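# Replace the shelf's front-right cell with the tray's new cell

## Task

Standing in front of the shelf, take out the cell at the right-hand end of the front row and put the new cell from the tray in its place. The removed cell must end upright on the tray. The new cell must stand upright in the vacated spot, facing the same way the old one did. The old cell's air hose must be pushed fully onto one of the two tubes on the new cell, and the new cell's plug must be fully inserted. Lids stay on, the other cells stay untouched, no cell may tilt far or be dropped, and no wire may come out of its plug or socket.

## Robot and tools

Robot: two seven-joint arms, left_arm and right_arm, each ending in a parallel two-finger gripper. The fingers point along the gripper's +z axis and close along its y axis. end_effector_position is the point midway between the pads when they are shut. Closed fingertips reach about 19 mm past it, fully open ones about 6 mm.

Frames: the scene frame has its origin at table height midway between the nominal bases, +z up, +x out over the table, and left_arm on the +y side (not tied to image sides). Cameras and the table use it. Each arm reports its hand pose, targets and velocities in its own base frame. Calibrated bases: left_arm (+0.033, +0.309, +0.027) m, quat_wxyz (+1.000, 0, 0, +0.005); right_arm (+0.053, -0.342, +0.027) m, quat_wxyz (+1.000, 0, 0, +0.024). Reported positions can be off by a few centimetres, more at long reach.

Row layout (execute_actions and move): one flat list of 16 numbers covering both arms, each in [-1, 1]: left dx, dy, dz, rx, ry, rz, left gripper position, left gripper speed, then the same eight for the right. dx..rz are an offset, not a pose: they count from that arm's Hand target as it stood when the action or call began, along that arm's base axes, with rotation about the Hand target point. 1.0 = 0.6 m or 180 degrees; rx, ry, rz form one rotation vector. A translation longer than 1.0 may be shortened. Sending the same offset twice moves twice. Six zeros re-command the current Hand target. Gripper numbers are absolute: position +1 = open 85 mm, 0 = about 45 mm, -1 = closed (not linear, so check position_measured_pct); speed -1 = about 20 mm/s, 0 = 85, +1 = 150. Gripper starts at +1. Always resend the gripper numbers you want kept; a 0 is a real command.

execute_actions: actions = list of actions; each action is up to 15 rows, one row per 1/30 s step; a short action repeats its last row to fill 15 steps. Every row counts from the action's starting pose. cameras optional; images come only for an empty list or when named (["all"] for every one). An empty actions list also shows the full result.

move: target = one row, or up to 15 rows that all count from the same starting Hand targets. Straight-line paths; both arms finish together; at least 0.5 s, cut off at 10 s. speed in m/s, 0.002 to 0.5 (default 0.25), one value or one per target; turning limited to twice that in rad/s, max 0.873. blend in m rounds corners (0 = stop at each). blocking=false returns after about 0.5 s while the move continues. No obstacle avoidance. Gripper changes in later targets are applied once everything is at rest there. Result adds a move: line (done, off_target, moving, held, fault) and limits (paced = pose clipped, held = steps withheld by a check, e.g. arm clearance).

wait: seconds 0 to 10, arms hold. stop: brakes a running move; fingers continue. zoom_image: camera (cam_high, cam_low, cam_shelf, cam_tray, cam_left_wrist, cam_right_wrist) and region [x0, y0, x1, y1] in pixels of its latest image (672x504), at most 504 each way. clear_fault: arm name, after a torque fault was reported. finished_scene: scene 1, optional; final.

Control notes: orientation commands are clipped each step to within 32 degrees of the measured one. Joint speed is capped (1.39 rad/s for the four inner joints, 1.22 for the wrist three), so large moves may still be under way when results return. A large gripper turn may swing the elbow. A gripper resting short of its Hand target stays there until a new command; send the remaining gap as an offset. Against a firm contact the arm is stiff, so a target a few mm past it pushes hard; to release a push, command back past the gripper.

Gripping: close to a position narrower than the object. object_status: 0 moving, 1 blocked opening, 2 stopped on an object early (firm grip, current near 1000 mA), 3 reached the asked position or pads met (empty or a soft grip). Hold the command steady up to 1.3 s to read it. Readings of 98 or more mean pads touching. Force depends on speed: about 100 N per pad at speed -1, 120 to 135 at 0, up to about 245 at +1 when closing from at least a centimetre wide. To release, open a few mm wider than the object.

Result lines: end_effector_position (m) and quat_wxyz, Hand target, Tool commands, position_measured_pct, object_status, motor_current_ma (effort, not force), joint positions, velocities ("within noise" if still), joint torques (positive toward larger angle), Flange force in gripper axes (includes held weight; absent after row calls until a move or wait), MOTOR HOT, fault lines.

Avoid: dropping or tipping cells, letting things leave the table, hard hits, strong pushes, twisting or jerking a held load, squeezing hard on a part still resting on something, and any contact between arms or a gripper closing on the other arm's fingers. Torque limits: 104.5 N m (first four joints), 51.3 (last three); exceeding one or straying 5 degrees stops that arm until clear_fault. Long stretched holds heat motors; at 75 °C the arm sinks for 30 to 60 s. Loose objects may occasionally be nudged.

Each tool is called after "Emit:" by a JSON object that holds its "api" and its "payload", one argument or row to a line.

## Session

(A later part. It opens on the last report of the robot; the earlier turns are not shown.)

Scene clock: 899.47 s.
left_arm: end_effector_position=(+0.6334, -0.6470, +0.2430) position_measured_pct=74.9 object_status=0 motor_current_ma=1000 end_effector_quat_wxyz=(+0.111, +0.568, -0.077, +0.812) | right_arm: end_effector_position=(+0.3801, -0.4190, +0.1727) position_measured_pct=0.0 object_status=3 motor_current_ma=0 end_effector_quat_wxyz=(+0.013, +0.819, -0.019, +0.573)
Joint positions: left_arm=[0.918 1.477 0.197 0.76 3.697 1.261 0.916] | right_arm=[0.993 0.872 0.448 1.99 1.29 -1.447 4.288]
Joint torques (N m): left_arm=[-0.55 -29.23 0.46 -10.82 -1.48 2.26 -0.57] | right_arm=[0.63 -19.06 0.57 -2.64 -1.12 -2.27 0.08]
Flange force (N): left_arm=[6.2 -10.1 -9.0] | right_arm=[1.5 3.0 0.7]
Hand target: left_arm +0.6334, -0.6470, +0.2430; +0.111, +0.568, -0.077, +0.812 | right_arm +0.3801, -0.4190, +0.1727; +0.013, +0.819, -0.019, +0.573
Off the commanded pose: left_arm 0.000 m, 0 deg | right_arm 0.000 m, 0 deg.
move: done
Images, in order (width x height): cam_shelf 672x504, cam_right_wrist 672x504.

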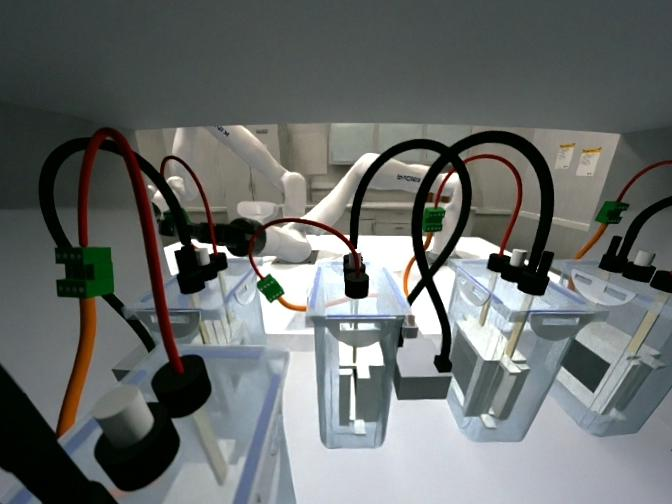

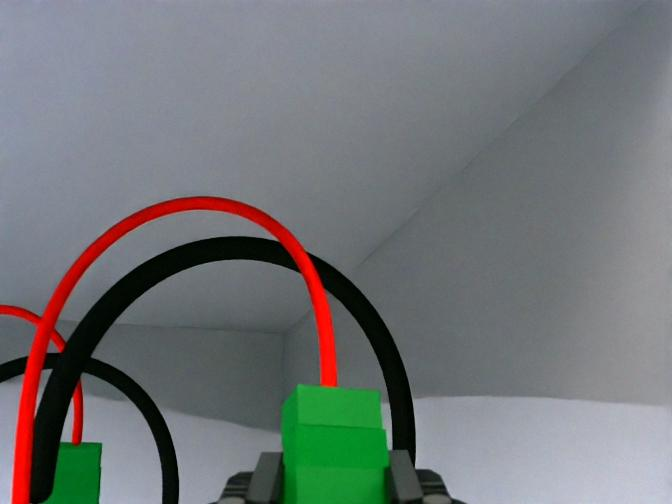

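Emit:
{"api": "wait", "payload": {
  "seconds": 1,
  "cameras": ["cam_right_wrist"]
}}

Scene clock: 908.27 s.
left_arm: end_effector_position=(+0.6334, -0.6470, +0.2430) position_measured_pct=74.9 object_status=2 motor_current_ma=1000 end_effector_quat_wxyz=(+0.111, +0.568, -0.077, +0.812) | right_arm: end_effector_position=(+0.3801, -0.4190, +0.1727) position_measured_pct=0.0 object_status=3 motor_current_ma=0 end_effector_quat_wxyz=(+0.013, +0.819, -0.019, +0.573)
Joint positions: left_arm=[0.918 1.477 0.197 0.76 3.697 1.261 0.916] | right_arm=[0.993 0.872 0.448 1.99 1.29 -1.447 4.288]
Joint torques (N m): left_arm=[-0.55 -29.27 0.49 -10.84 -1.46 2.16 -0.54] | right_arm=[0.62 -19.07 0.55 -2.61 -1.15 -2.27 0.07]
Flange force (N): left_arm=[6.3 -10.2 -9.4] | right_arm=[1.5 3.1 0.7]
Hand target: left_arm +0.6334, -0.6470, +0.2430; +0.111, +0.568, -0.077, +0.812 | right_arm +0.3801, -0.4190, +0.1727; +0.013, +0.819, -0.019, +0.573
Tool commands: left_gripper/position=-0.6 left_gripper/speed=-1.0 right_gripper/position=+1.0 right_gripper/speed=+1.0
Off the commanded pose: left_arm 0.000 m, 0 deg | right_arm 0.000 m, 0 deg.
wait: 1.00 s; at rest from the start
Images, in order (width x height): cam_right_wrist 672x504.

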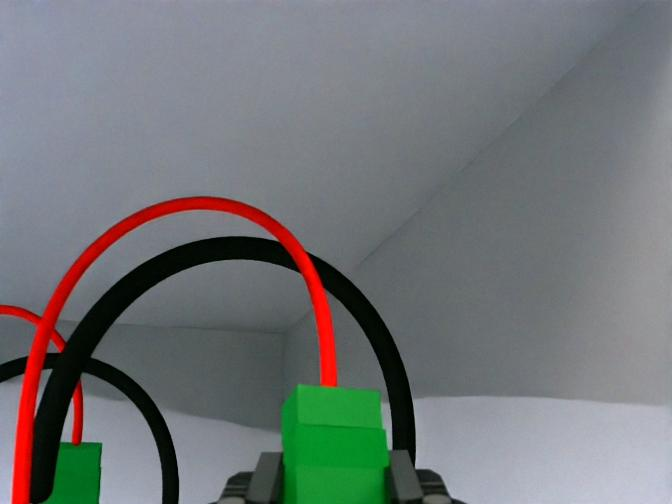

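Emit:
{"api": "move", "payload": {
  "target": [-0.1167,0,0,0,0,0,-0.6,-1,0,0,0,0,0,0,1,1],
  "cameras": ["cam_right_wrist","cam_shelf","cam_low"],
  "speed": 0.05
}}

Scene clock: 955.90 s.
left_arm: end_effector_position=(+0.5634, -0.6470, +0.2430) position_measured_pct=74.9 object_status=2 motor_current_ma=1000 end_effector_quat_wxyz=(+0.111, +0.568, -0.077, +0.812) | right_arm: end_effector_position=(+0.3801, -0.4190, +0.1727) position_measured_pct=0.0 object_status=3 motor_current_ma=0 end_effector_quat_wxyz=(+0.013, +0.819, -0.019, +0.573)
Joint positions: left_arm=[0.986 1.401 0.213 0.981 3.737 1.434 0.943] | right_arm=[0.993 0.872 0.448 1.99 1.29 -1.447 4.288]
Joint torques (N m): left_arm=[-0.11 -28.65 0.75 -10.07 -1.64 2.5 -0.51] | right_arm=[0.59 -19.07 0.63 -2.59 -1.12 -2.27 0.07]
Flange force (N): left_arm=[3.7 -8.9 -6.0] | right_arm=[1.5 3.2 0.8]
Hand target: left_arm +0.5634, -0.6470, +0.2430; +0.111, +0.568, -0.077, +0.812 | right_arm +0.3801, -0.4190, +0.1727; +0.013, +0.819, -0.019, +0.573
Off the commanded pose: left_arm 0.000 m, 0 deg | right_arm 0.000 m, 0 deg.
move: done
Images, in order (width x height): cam_low 672x504, cam_shelf 672x504, cam_right_wrist 672x504.

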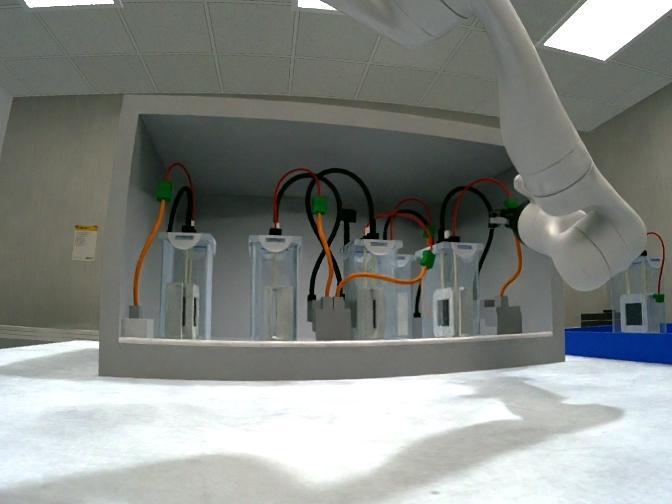

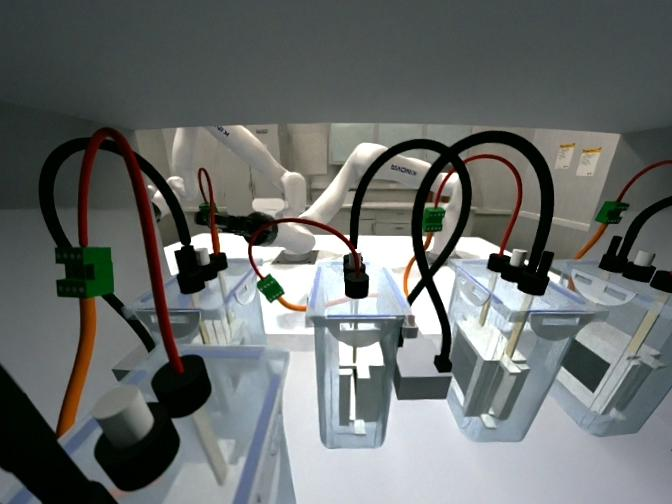

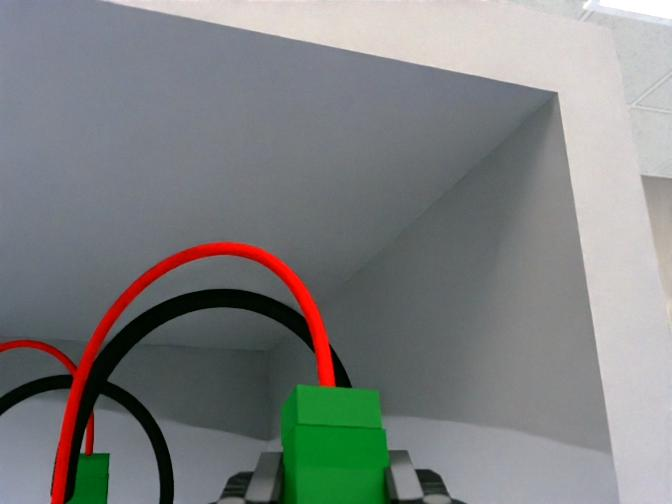

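Emit:
{"api": "move", "payload": {
  "target": [
    [0,0,0,0,0,0,-0.6,-1,-0.0725,0.324,0.367,0.0109,0.1105,-0.0337,0,1],
    [0,0,0,0,0,0,-0.6,-1,0.135,0.698,0.3105,0.0109,0.1105,-0.0337,0,1]
  ],
  "cameras": ["cam_left_wrist","cam_high","cam_low"],
  "speed": 0.15,
  "blend": 0.03
}}

Scene clock: 996.43 s.
left_arm: end_effector_position=(+0.5634, -0.6470, +0.2430) position_measured_pct=74.9 object_status=2 motor_current_ma=1000 end_effector_quat_wxyz=(+0.111, +0.568, -0.077, +0.812) | right_arm: end_effector_position=(+0.4611, -0.0002, +0.3590) position_measured_pct=49.8 object_status=3 motor_current_ma=0 end_effector_quat_wxyz=(+0.033, +0.904, -0.070, +0.421)
Joint positions: left_arm=[0.986 1.401 0.213 0.981 3.737 1.434 0.943] | right_arm=[1.168 -0.264 -1.128 2.144 2.832 -0.255 1.625]
Joint torques (N m): left_arm=[-0.09 -28.67 0.88 -9.98 -1.71 2.53 -0.58] | right_arm=[0.65 -0.09 1.52 -9.29 -0.07 2.4 0.07]
Flange force (N): left_arm=[3.4 -8.6 -5.7] | right_arm=no reading
Hand target: left_arm +0.5634, -0.6470, +0.2430; +0.111, +0.568, -0.077, +0.812 | right_arm +0.4611, -0.0002, +0.3590; +0.033, +0.904, -0.070, +0.421
Off the commanded pose: left_arm 0.000 m, 0 deg | right_arm 0.000 m, 0 deg.
move: done
Images, in order (width x height): cam_high 672x504, cam_low 672x504, cam_left_wrist 672x504.

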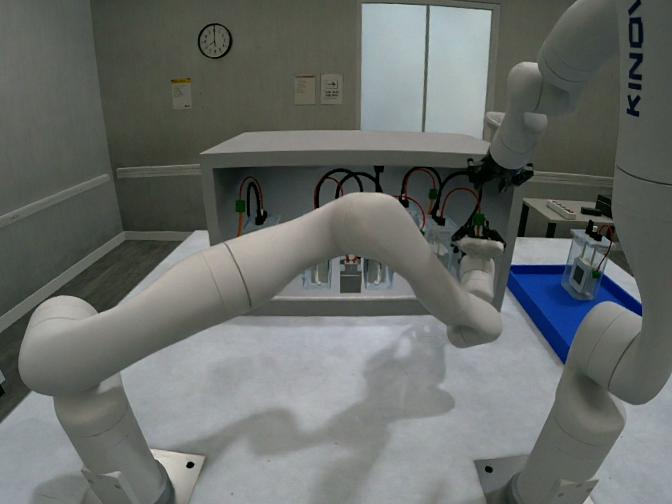

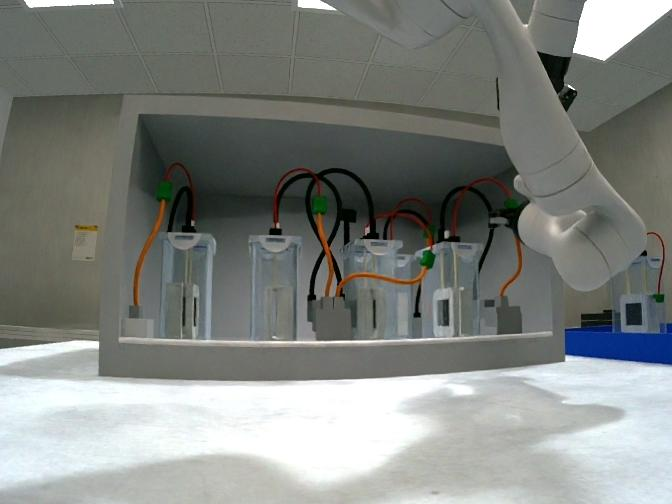

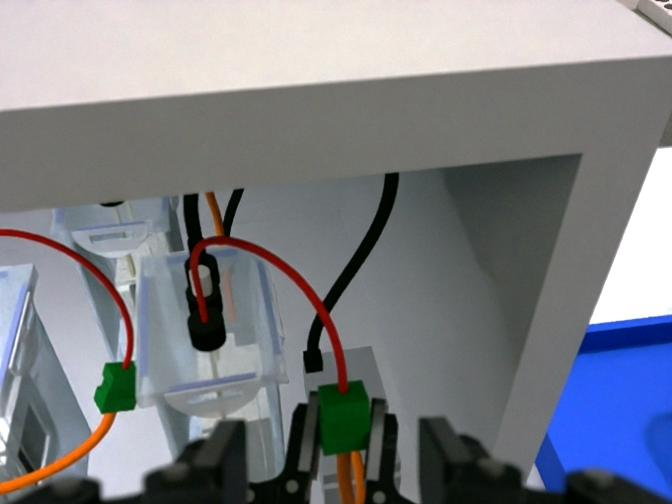

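Emit:
{"api": "zoom_image", "payload": {
  "camera": "cam_left_wrist",
  "region": [260, 350, 440, 504]
}}

Scaled by 2.800.

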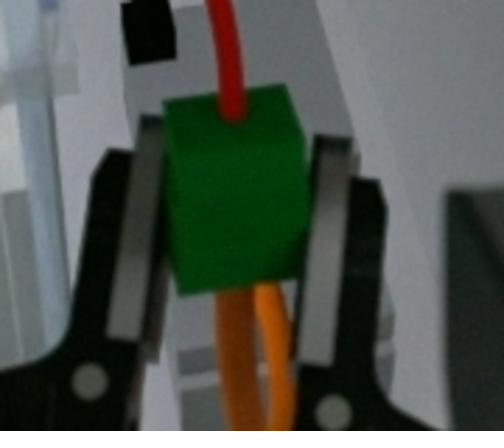

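Emit:
{"api": "move", "payload": {
  "target": [0,0,0,0,0,0,-0.6,-1,0.075,-0.0167,-0.0643,0,0,0,0,1],
  "cameras": ["cam_left_wrist"],
  "speed": 0.08
}}

Emit:
{"api": "zoom_image", "payload": {
  "camera": "cam_left_wrist",
  "region": [230, 350, 450, 504]
}}

Scene clock: 1022.33 s.
left_arm: end_effector_position=(+0.5634, -0.6470, +0.2430) position_measured_pct=74.9 object_status=2 motor_current_ma=1000 end_effector_quat_wxyz=(+0.111, +0.568, -0.077, +0.812) | right_arm: end_effector_position=(+0.5061, -0.0102, +0.3204) position_measured_pct=49.8 object_status=3 motor_current_ma=0 end_effector_quat_wxyz=(+0.033, +0.904, -0.070, +0.421)
Joint positions: left_arm=[0.986 1.401 0.213 0.981 3.737 1.434 0.943] | right_arm=[1.919 -0.189 -1.885 2.132 2.913 -0.089 1.58]
Joint torques (N m): left_arm=[-0.05 -28.6 0.74 -9.95 -1.67 2.41 -0.55] | right_arm=[0.6 6.2 1.13 -8.61 -0.06 2.39 0.09]
Flange force (N): left_arm=[3.6 -8.7 -5.9] | right_arm=no reading
Hand target: left_arm +0.5634, -0.6470, +0.2430; +0.111, +0.568, -0.077, +0.812 | right_arm +0.5061, -0.0102, +0.3204; +0.033, +0.904, -0.070, +0.421
Off the commanded pose: left_arm 0.000 m, 0 deg | right_arm 0.000 m, 0 deg.
move: done
Images, in order (width x height): cam_left_wrist 672x504.

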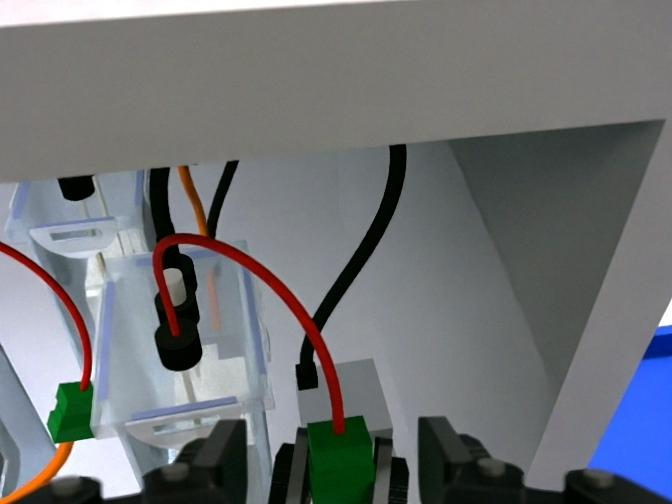

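Scaled by 2.291.

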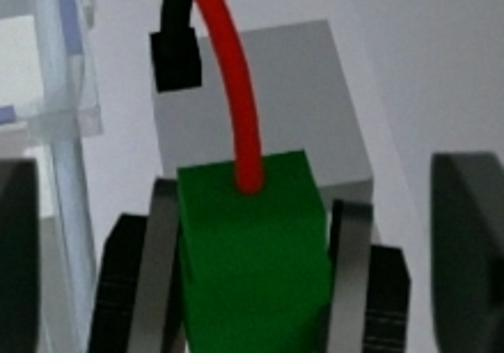

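Emit:
{"api": "move", "payload": {
  "target": [0,0,0,0,0,0,-0.6,-1,0.0625,-0.0133,-0.0457,0,0,0,0,1],
  "cameras": ["cam_left_wrist","cam_right_wrist","cam_low","cam_shelf"],
  "speed": 0.05
}}

Emit:
{"api": "zoom_image", "payload": {
  "camera": "cam_left_wrist",
  "region": [230, 350, 450, 504]
}}

Emit:
{"api": "zoom_image", "payload": {
  "camera": "cam_right_wrist",
  "region": [200, 300, 470, 504]
}}

Emit:
{"api": "zoom_image", "payload": {
  "camera": "cam_low",
  "region": [440, 150, 600, 260]
}}

Emit:
{"api": "zoom_image", "payload": {
  "camera": "cam_shelf",
  "region": [150, 150, 290, 270]
}}

Scene clock: 1057.87 s.
left_arm: end_effector_position=(+0.5634, -0.6470, +0.2430) position_measured_pct=74.9 object_status=2 motor_current_ma=1000 end_effector_quat_wxyz=(+0.111, +0.568, -0.077, +0.812) | right_arm: end_effector_position=(+0.5436, -0.0182, +0.2930) position_measured_pct=49.8 object_status=3 motor_current_ma=0 end_effector_quat_wxyz=(+0.033, +0.904, -0.070, +0.421)
Joint positions: left_arm=[0.986 1.401 0.213 0.981 3.737 1.434 0.943] | right_arm=[2.5 -0.233 -2.458 2.099 2.859 0.004 1.661]
Joint torques (N m): left_arm=[-0.01 -28.62 0.75 -10.01 -1.63 2.5 -0.59] | right_arm=[0.61 12.04 0.85 -8.07 -0.05 2.38 0.07]
Flange force (N): left_arm=[3.6 -8.9 -5.8] | right_arm=no reading
Hand target: left_arm +0.5634, -0.6470, +0.2430; +0.111, +0.568, -0.077, +0.812 | right_arm +0.5436, -0.0182, +0.2930; +0.033, +0.904, -0.070, +0.421
Off the commanded pose: left_arm 0.000 m, 0 deg | right_arm 0.000 m, 0 deg.
move: done
Images, in order (width x height): cam_low 672x504, cam_shelf 672x504, cam_left_wrist 672x504, cam_right_wrist 672x504.

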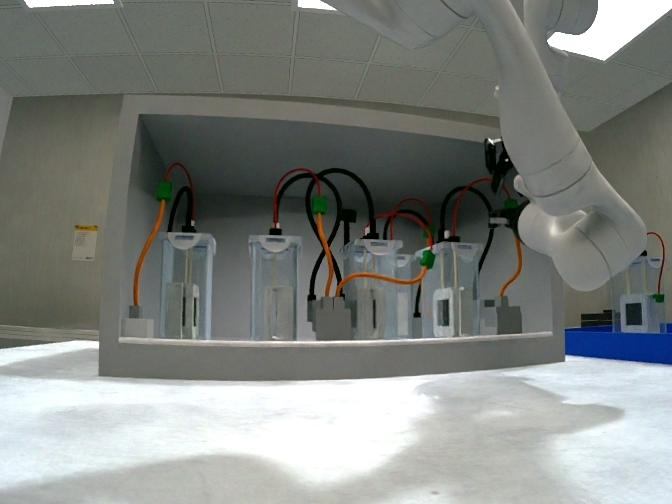

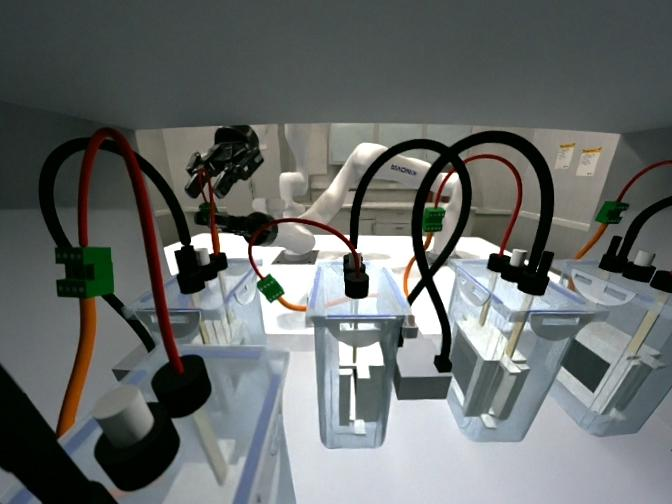

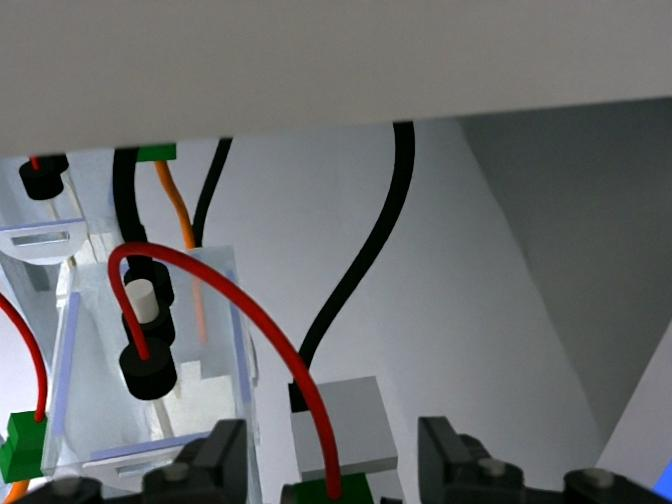

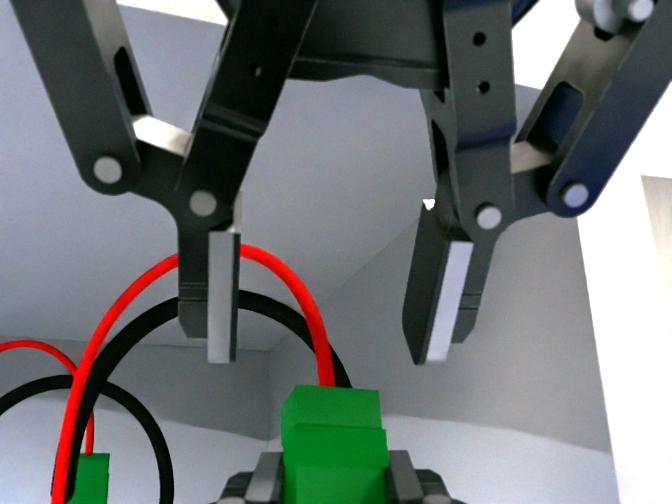

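Scaled by 2.291.

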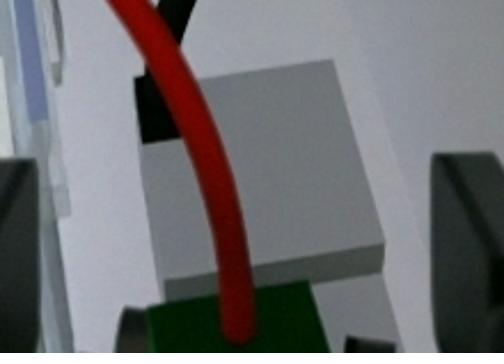

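Scaled by 1.867.

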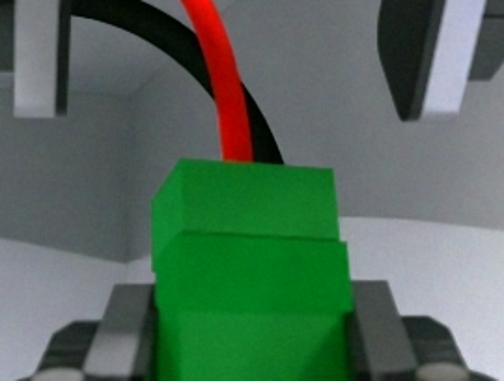

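Scaled by 3.150 from the camera's 672x504 image, which has a finer 960x720 frame.

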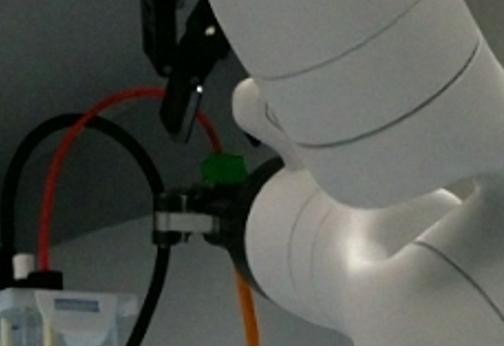

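Scaled by 3.600 from the camera's 672x504 image, which has a finer 960x720 frame.

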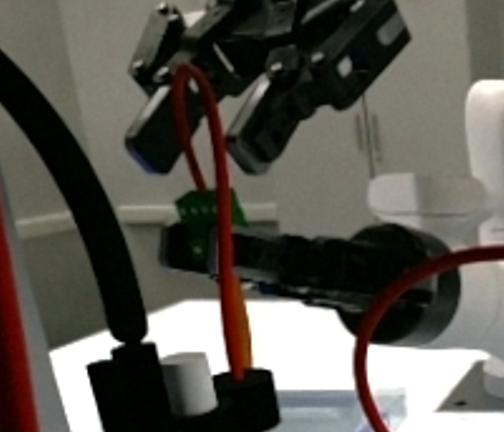

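Emit:
{"api": "move", "payload": {
  "target": [0,0,0,0,0,0,-0.6,-1,0.0227,-0.0035,-0.0227,0,0,0,0,1],
  "cameras": ["cam_left_wrist","cam_right_wrist","cam_shelf"],
  "speed": 0.04
}}

Emit:
{"api": "zoom_image", "payload": {
  "camera": "cam_right_wrist",
  "region": [200, 300, 470, 504]
}}

Emit:
{"api": "zoom_image", "payload": {
  "camera": "cam_shelf",
  "region": [150, 150, 290, 270]
}}

Scene clock: 1136.47 s.
left_arm: end_effector_position=(+0.5634, -0.6470, +0.2430) position_measured_pct=74.9 object_status=2 motor_current_ma=1000 end_effector_quat_wxyz=(+0.111, +0.568, -0.077, +0.812) | right_arm: end_effector_position=(+0.5572, -0.0203, +0.2794) position_measured_pct=49.8 object_status=3 motor_current_ma=0 end_effector_quat_wxyz=(+0.033, +0.904, -0.070, +0.421)
Joint positions: left_arm=[0.986 1.401 0.213 0.981 3.737 1.434 0.943] | right_arm=[2.651 -0.269 -2.611 2.09 2.872 0.046 1.654]
Joint torques (N m): left_arm=[-0.03 -28.75 0.78 -10.03 -1.7 2.47 -0.52] | right_arm=[0.8 13.67 0.8 -8.03 -0.02 2.37 0.08]
Flange force (N): left_arm=[3.4 -8.6 -5.9] | right_arm=no reading
Hand target: left_arm +0.5634, -0.6470, +0.2430; +0.111, +0.568, -0.077, +0.812 | right_arm +0.5572, -0.0203, +0.2794; +0.033, +0.904, -0.070, +0.421
Off the commanded pose: left_arm 0.000 m, 0 deg | right_arm 0.000 m, 0 deg.
move: done
Images, in order (width x height): cam_shelf 672x504, cam_left_wrist 672x504, cam_right_wrist 672x504.

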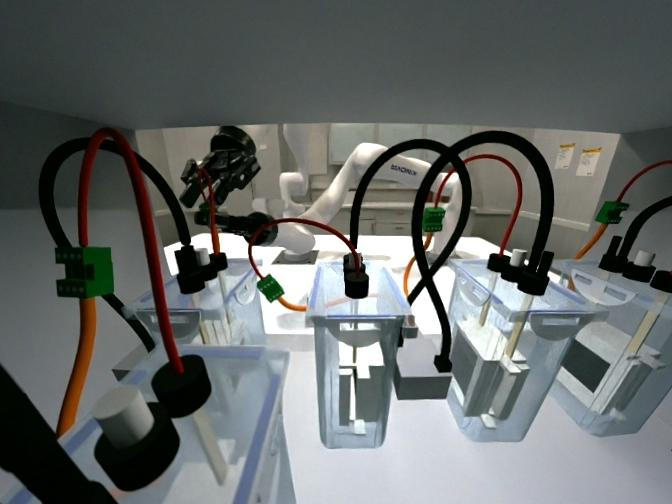

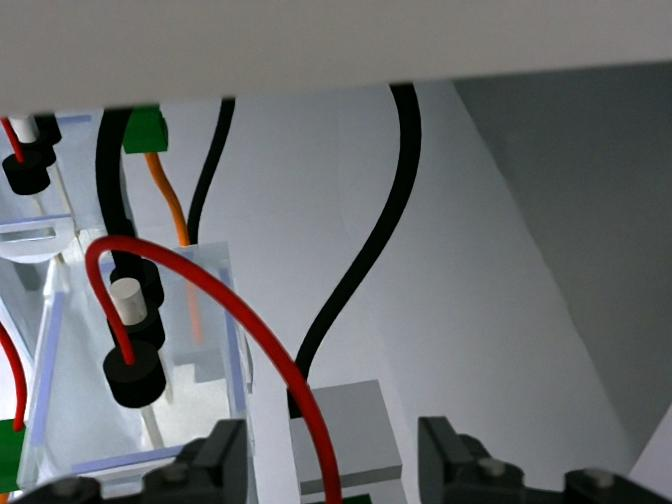

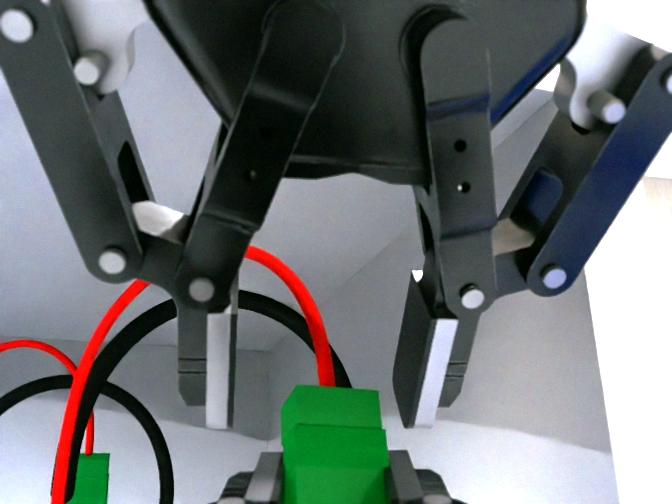

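Scaled by 1.867.

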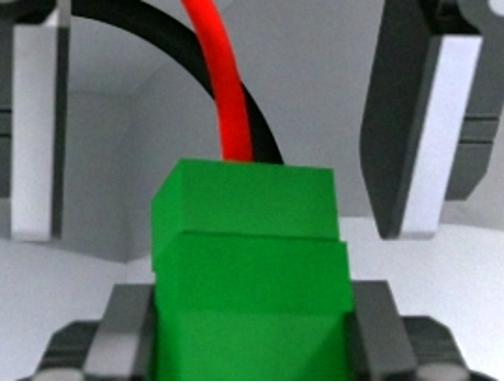

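Scaled by 3.600 from the camera's 672x504 image, which has a finer 960x720 frame.

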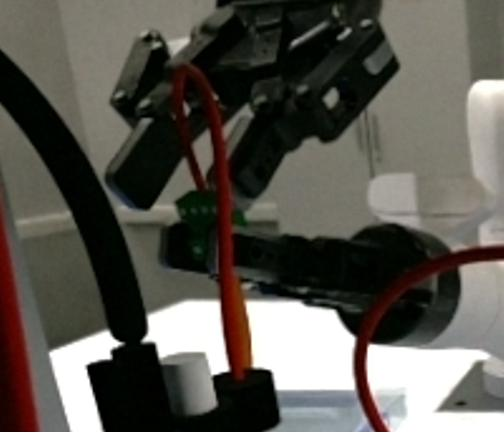

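Emit:
{"api": "move", "payload": {
  "target": [
    [0,0,0,0,0,0,-0.6,-1,-0.005,0,-0.0042,0,0,0,0,1],
    [0,0,0,0,0,0,-0.6,-1,-0.005,0,-0.0042,0,0,0,-0.6,-1]
  ],
  "cameras": ["cam_left_wrist","cam_right_wrist","cam_shelf"],
  "speed": 0.03
}}

Emit:
{"api": "zoom_image", "payload": {
  "camera": "cam_right_wrist",
  "region": [200, 300, 470, 504]
}}

Scene clock: 1159.13 s.
left_arm: end_effector_position=(+0.5634, -0.6470, +0.2430) position_measured_pct=74.9 object_status=2 motor_current_ma=1000 end_effector_quat_wxyz=(+0.111, +0.568, -0.077, +0.812) | right_arm: end_effector_position=(+0.5542, -0.0203, +0.2769) position_measured_pct=79.2 object_status=0 motor_current_ma=1000 end_effector_quat_wxyz=(+0.033, +0.904, -0.070, +0.421)
Joint positions: left_arm=[0.986 1.401 0.213 0.981 3.737 1.434 0.943] | right_arm=[2.654 -0.266 -2.616 2.103 2.872 0.057 1.653]
Joint torques (N m): left_arm=[1.31 -31.27 0.69 -11.14 -2.44 3.45 -0.6] | right_arm=[0.73 11.9 0.64 -7.38 -0.18 2.15 -0.03]
Flange force (N): left_arm=[-0.1 -9.5 -4.8] | right_arm=no reading
Hand target: left_arm +0.5634, -0.6470, +0.2430; +0.111, +0.568, -0.077, +0.812 | right_arm +0.5542, -0.0203, +0.2769; +0.033, +0.904, -0.070, +0.421
Off the commanded pose: left_arm 0.000 m, 0 deg | right_arm 0.000 m, 0 deg.
move: done
Images, in order (width x height): cam_shelf 672x504, cam_left_wrist 672x504, cam_right_wrist 672x504.

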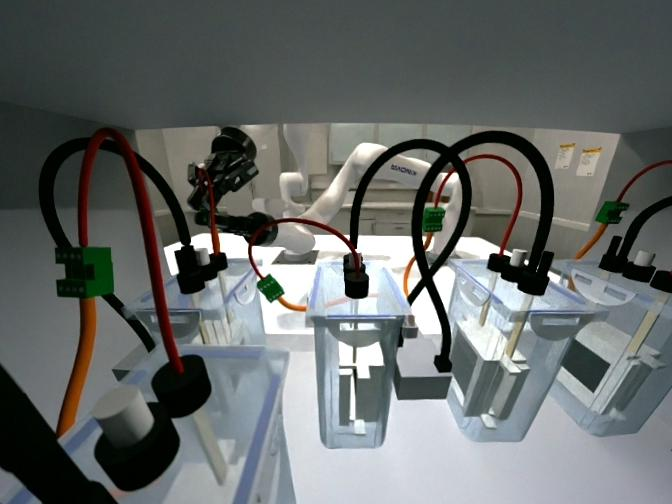

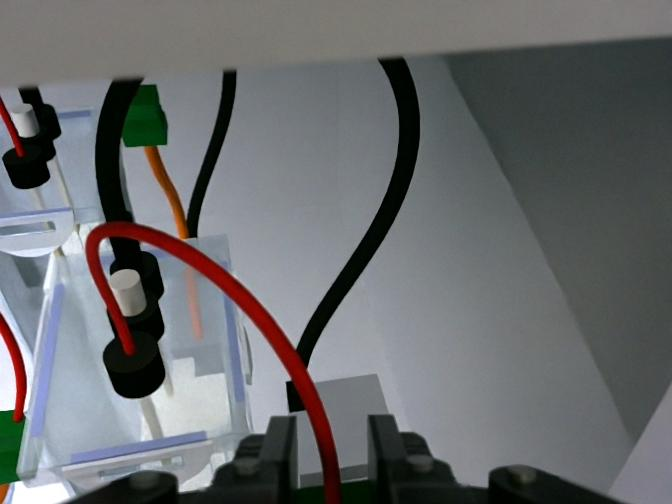

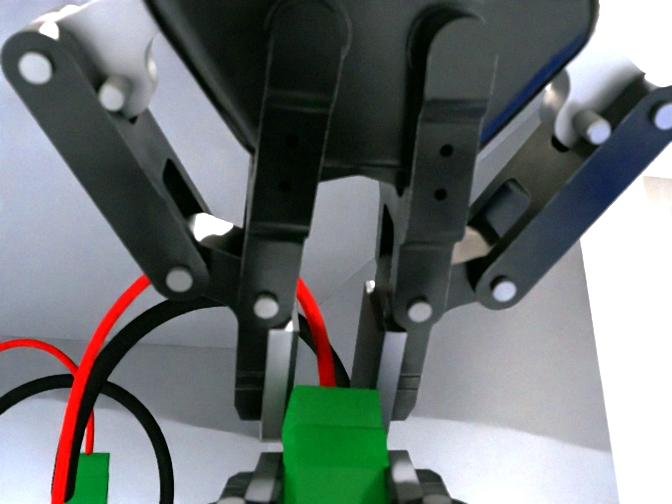

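Scaled by 1.867.

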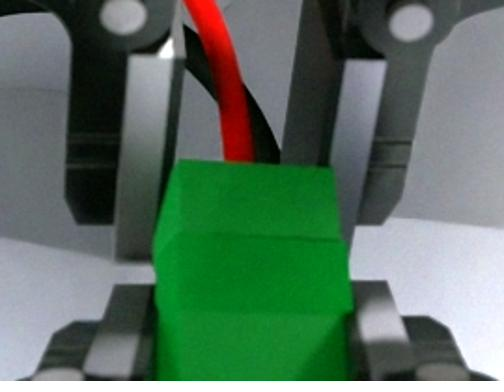

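Emit:
{"api": "move", "payload": {
  "target": [0,0,0,0,0,0,-0.6,-1,0,0,0.04,0,0,0,-0.75,-1],
  "cameras": ["cam_right_wrist","cam_shelf"],
  "speed": 0.03
}}

Emit:
{"api": "zoom_image", "payload": {
  "camera": "cam_right_wrist",
  "region": [200, 300, 470, 504]
}}

Scene clock: 1168.70 s.
left_arm: end_effector_position=(+0.5634, -0.6470, +0.2430) position_measured_pct=74.9 object_status=2 motor_current_ma=1000 end_effector_quat_wxyz=(+0.111, +0.568, -0.077, +0.812) | right_arm: end_effector_position=(+0.5542, -0.0203, +0.3009) position_measured_pct=87.4 object_status=3 motor_current_ma=0 end_effector_quat_wxyz=(+0.033, +0.904, -0.070, +0.421)
Joint positions: left_arm=[0.986 1.401 0.213 0.981 3.737 1.434 0.943] | right_arm=[2.527 -0.24 -2.473 2.057 2.867 -0.031 1.659]
Joint torques (N m): left_arm=[-0.24 -28.18 0.89 -9.76 -1.5 2.31 -0.53] | right_arm=[0.84 12.98 1.23 -8.69 -0.06 2.56 0.07]
Flange force (N): left_arm=[4.0 -8.5 -5.8] | right_arm=no reading
Hand target: left_arm +0.5634, -0.6470, +0.2430; +0.111, +0.568, -0.077, +0.812 | right_arm +0.5542, -0.0203, +0.3009; +0.033, +0.904, -0.070, +0.421
Off the commanded pose: left_arm 0.000 m, 0 deg | right_arm 0.000 m, 0 deg.
move: done
Images, in order (width x height): cam_shelf 672x504, cam_right_wrist 672x504.

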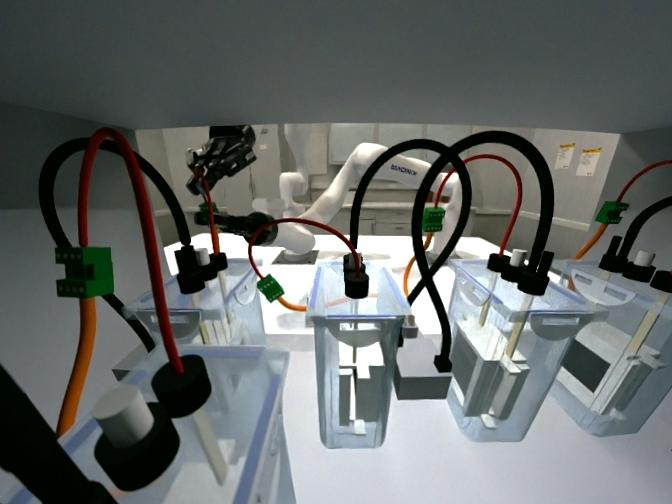

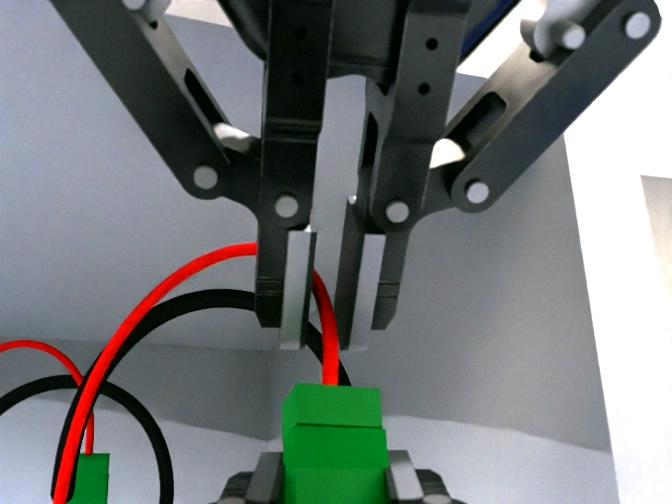

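Scaled by 1.867.

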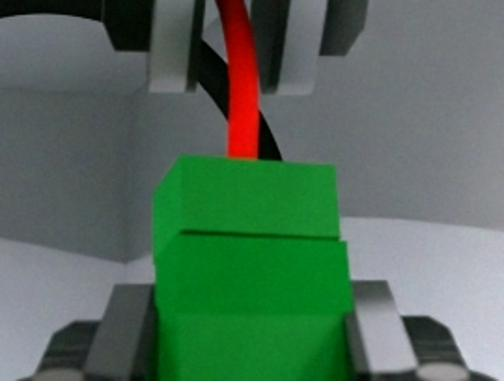

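Emit:
{"api": "move", "payload": {
  "target": [
    [0,0,0,0,0,0,-0.6,-1,0,0,0,0,0,0,0,1],
    [0,0,0,0,0,0,-0.6,-1,0.0167,-0.0025,-0.0348,0,0,0,0,1]
  ],
  "cameras": ["cam_left_wrist","cam_right_wrist","cam_shelf"],
  "speed": 0.05
}}

Emit:
{"api": "zoom_image", "payload": {
  "camera": "cam_right_wrist",
  "region": [200, 300, 470, 504]
}}

Emit:
{"api": "zoom_image", "payload": {
  "camera": "cam_shelf",
  "region": [150, 150, 290, 270]
}}

Scene clock: 1206.83 s.
left_arm: end_effector_position=(+0.5634, -0.6470, +0.2430) position_measured_pct=74.9 object_status=2 motor_current_ma=1000 end_effector_quat_wxyz=(+0.111, +0.568, -0.077, +0.812) | right_arm: end_effector_position=(+0.5642, -0.0218, +0.2800) position_measured_pct=49.8 object_status=3 motor_current_ma=0 end_effector_quat_wxyz=(+0.033, +0.904, -0.070, +0.421)
Joint positions: left_arm=[0.986 1.401 0.213 0.981 3.737 1.434 0.943] | right_arm=[2.682 -0.279 -2.637 2.07 2.868 0.038 1.661]
Joint torques (N m): left_arm=[-0.07 -28.61 0.71 -9.87 -1.62 2.37 -0.56] | right_arm=[0.61 13.98 0.75 -7.91 -0.03 2.38 0.08]
Flange force (N): left_arm=[3.3 -8.4 -5.7] | right_arm=no reading
Hand target: left_arm +0.5634, -0.6470, +0.2430; +0.111, +0.568, -0.077, +0.812 | right_arm +0.5642, -0.0218, +0.2800; +0.033, +0.904, -0.070, +0.421
Off the commanded pose: left_arm 0.000 m, 0 deg | right_arm 0.000 m, 0 deg.
move: done
Images, in order (width x height): cam_shelf 672x504, cam_left_wrist 672x504, cam_right_wrist 672x504.

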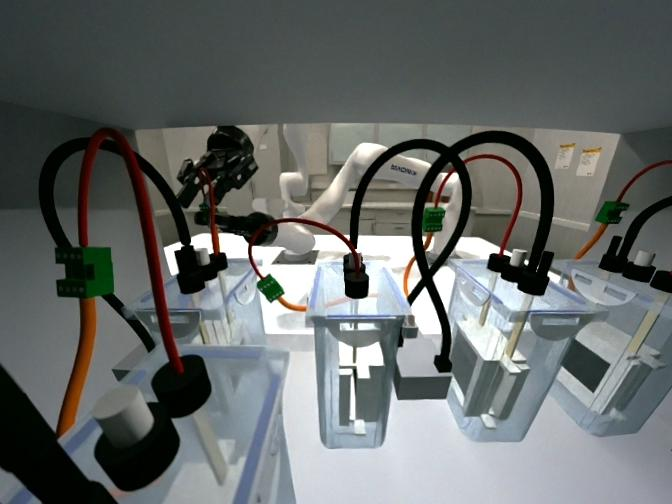

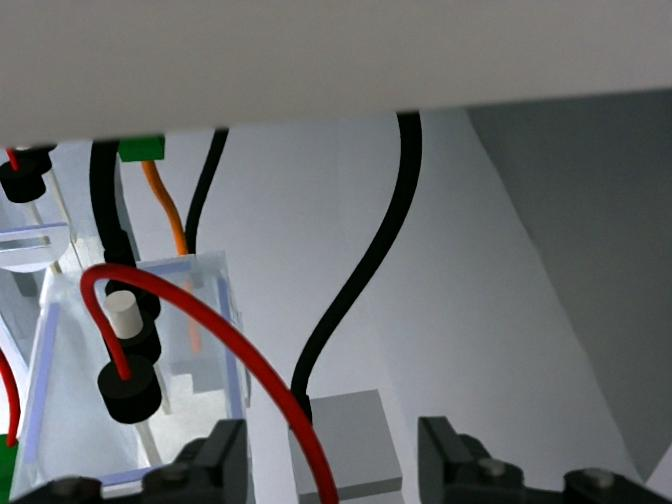

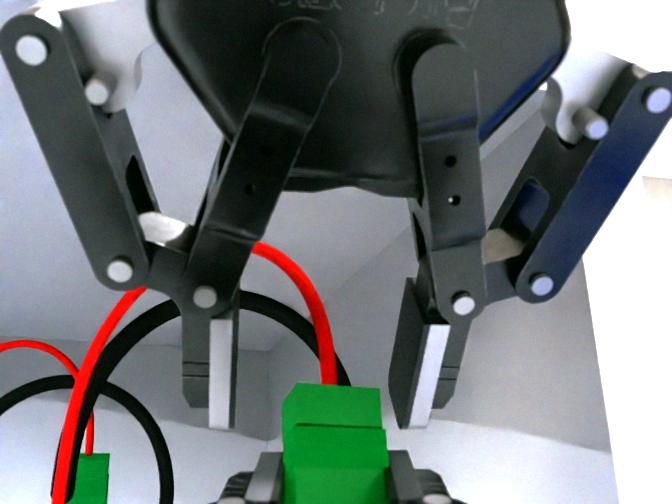

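Scaled by 1.867.

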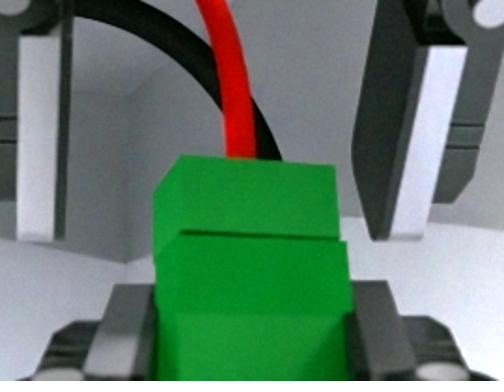

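Scaled by 3.600 from the camera's 672x504 image, which has a finer 960x720 frame.

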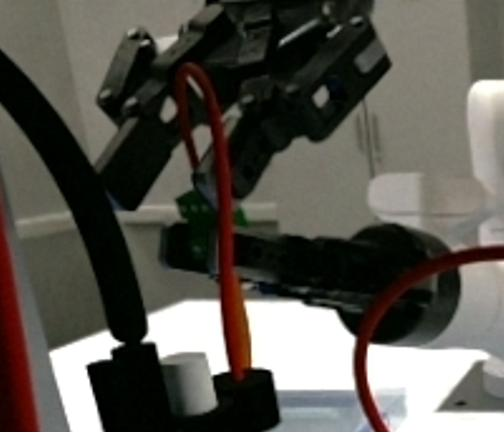

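Emit:
{"api": "move", "payload": {
  "target": [0,0,0,0,0,0,-0.6,-1,0,0,0,0,0,0,-0.75,-1],
  "cameras": ["cam_right_wrist","cam_shelf"]
}}

Emit:
{"api": "zoom_image", "payload": {
  "camera": "cam_right_wrist",
  "region": [200, 300, 470, 504]
}}

Emit:
{"api": "zoom_image", "payload": {
  "camera": "cam_shelf",
  "region": [150, 150, 290, 270]
}}

Scene clock: 1239.43 s.
left_arm: end_effector_position=(+0.5634, -0.6470, +0.2430) position_measured_pct=74.9 object_status=2 motor_current_ma=1000 end_effector_quat_wxyz=(+0.111, +0.568, -0.077, +0.812) | right_arm: end_effector_position=(+0.5642, -0.0218, +0.2800) position_measured_pct=87.4 object_status=0 motor_current_ma=0 end_effector_quat_wxyz=(+0.033, +0.904, -0.070, +0.421)
Joint positions: left_arm=[0.986 1.401 0.213 0.981 3.737 1.434 0.943] | right_arm=[2.682 -0.278 -2.638 2.07 2.868 0.038 1.661]
Joint torques (N m): left_arm=[-0.3 -28.56 0.69 -9.99 -1.55 2.51 -0.53] | right_arm=[0.68 13.99 0.84 -7.91 -0.05 2.39 0.08]
Flange force (N): left_arm=[3.7 -8.5 -5.9] | right_arm=no reading
Hand target: left_arm +0.5634, -0.6470, +0.2430; +0.111, +0.568, -0.077, +0.812 | right_arm +0.5642, -0.0218, +0.2800; +0.033, +0.904, -0.070, +0.421
Off the commanded pose: left_arm 0.000 m, 0 deg | right_arm 0.000 m, 0 deg.
move: done
Images, in order (width x height): cam_shelf 672x504, cam_right_wrist 672x504.

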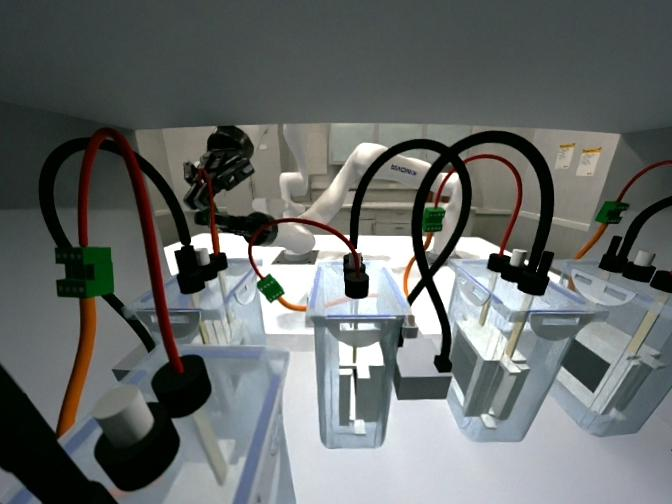

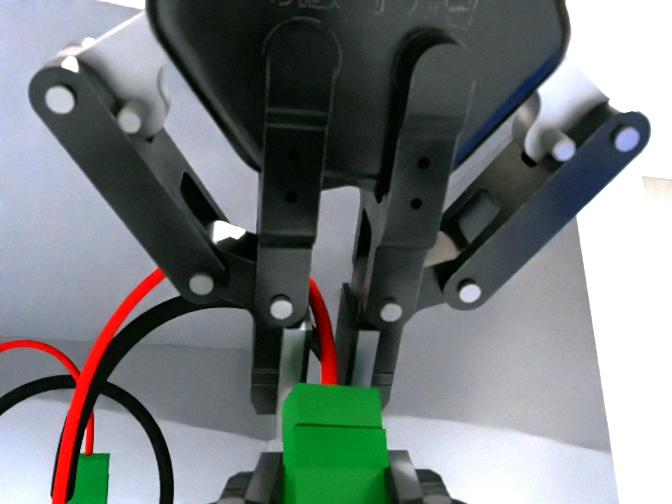

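Scaled by 1.867.

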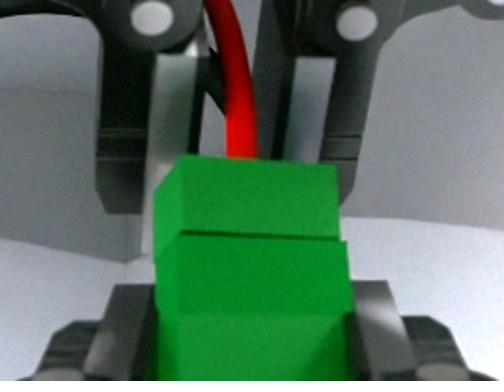

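Scaled by 3.600 from the camera's 672x504 image, which has a finer 960x720 frame.

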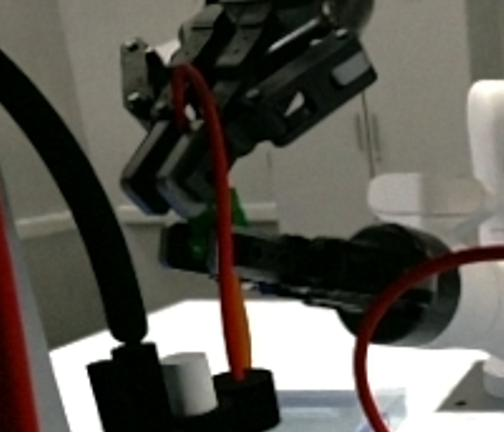

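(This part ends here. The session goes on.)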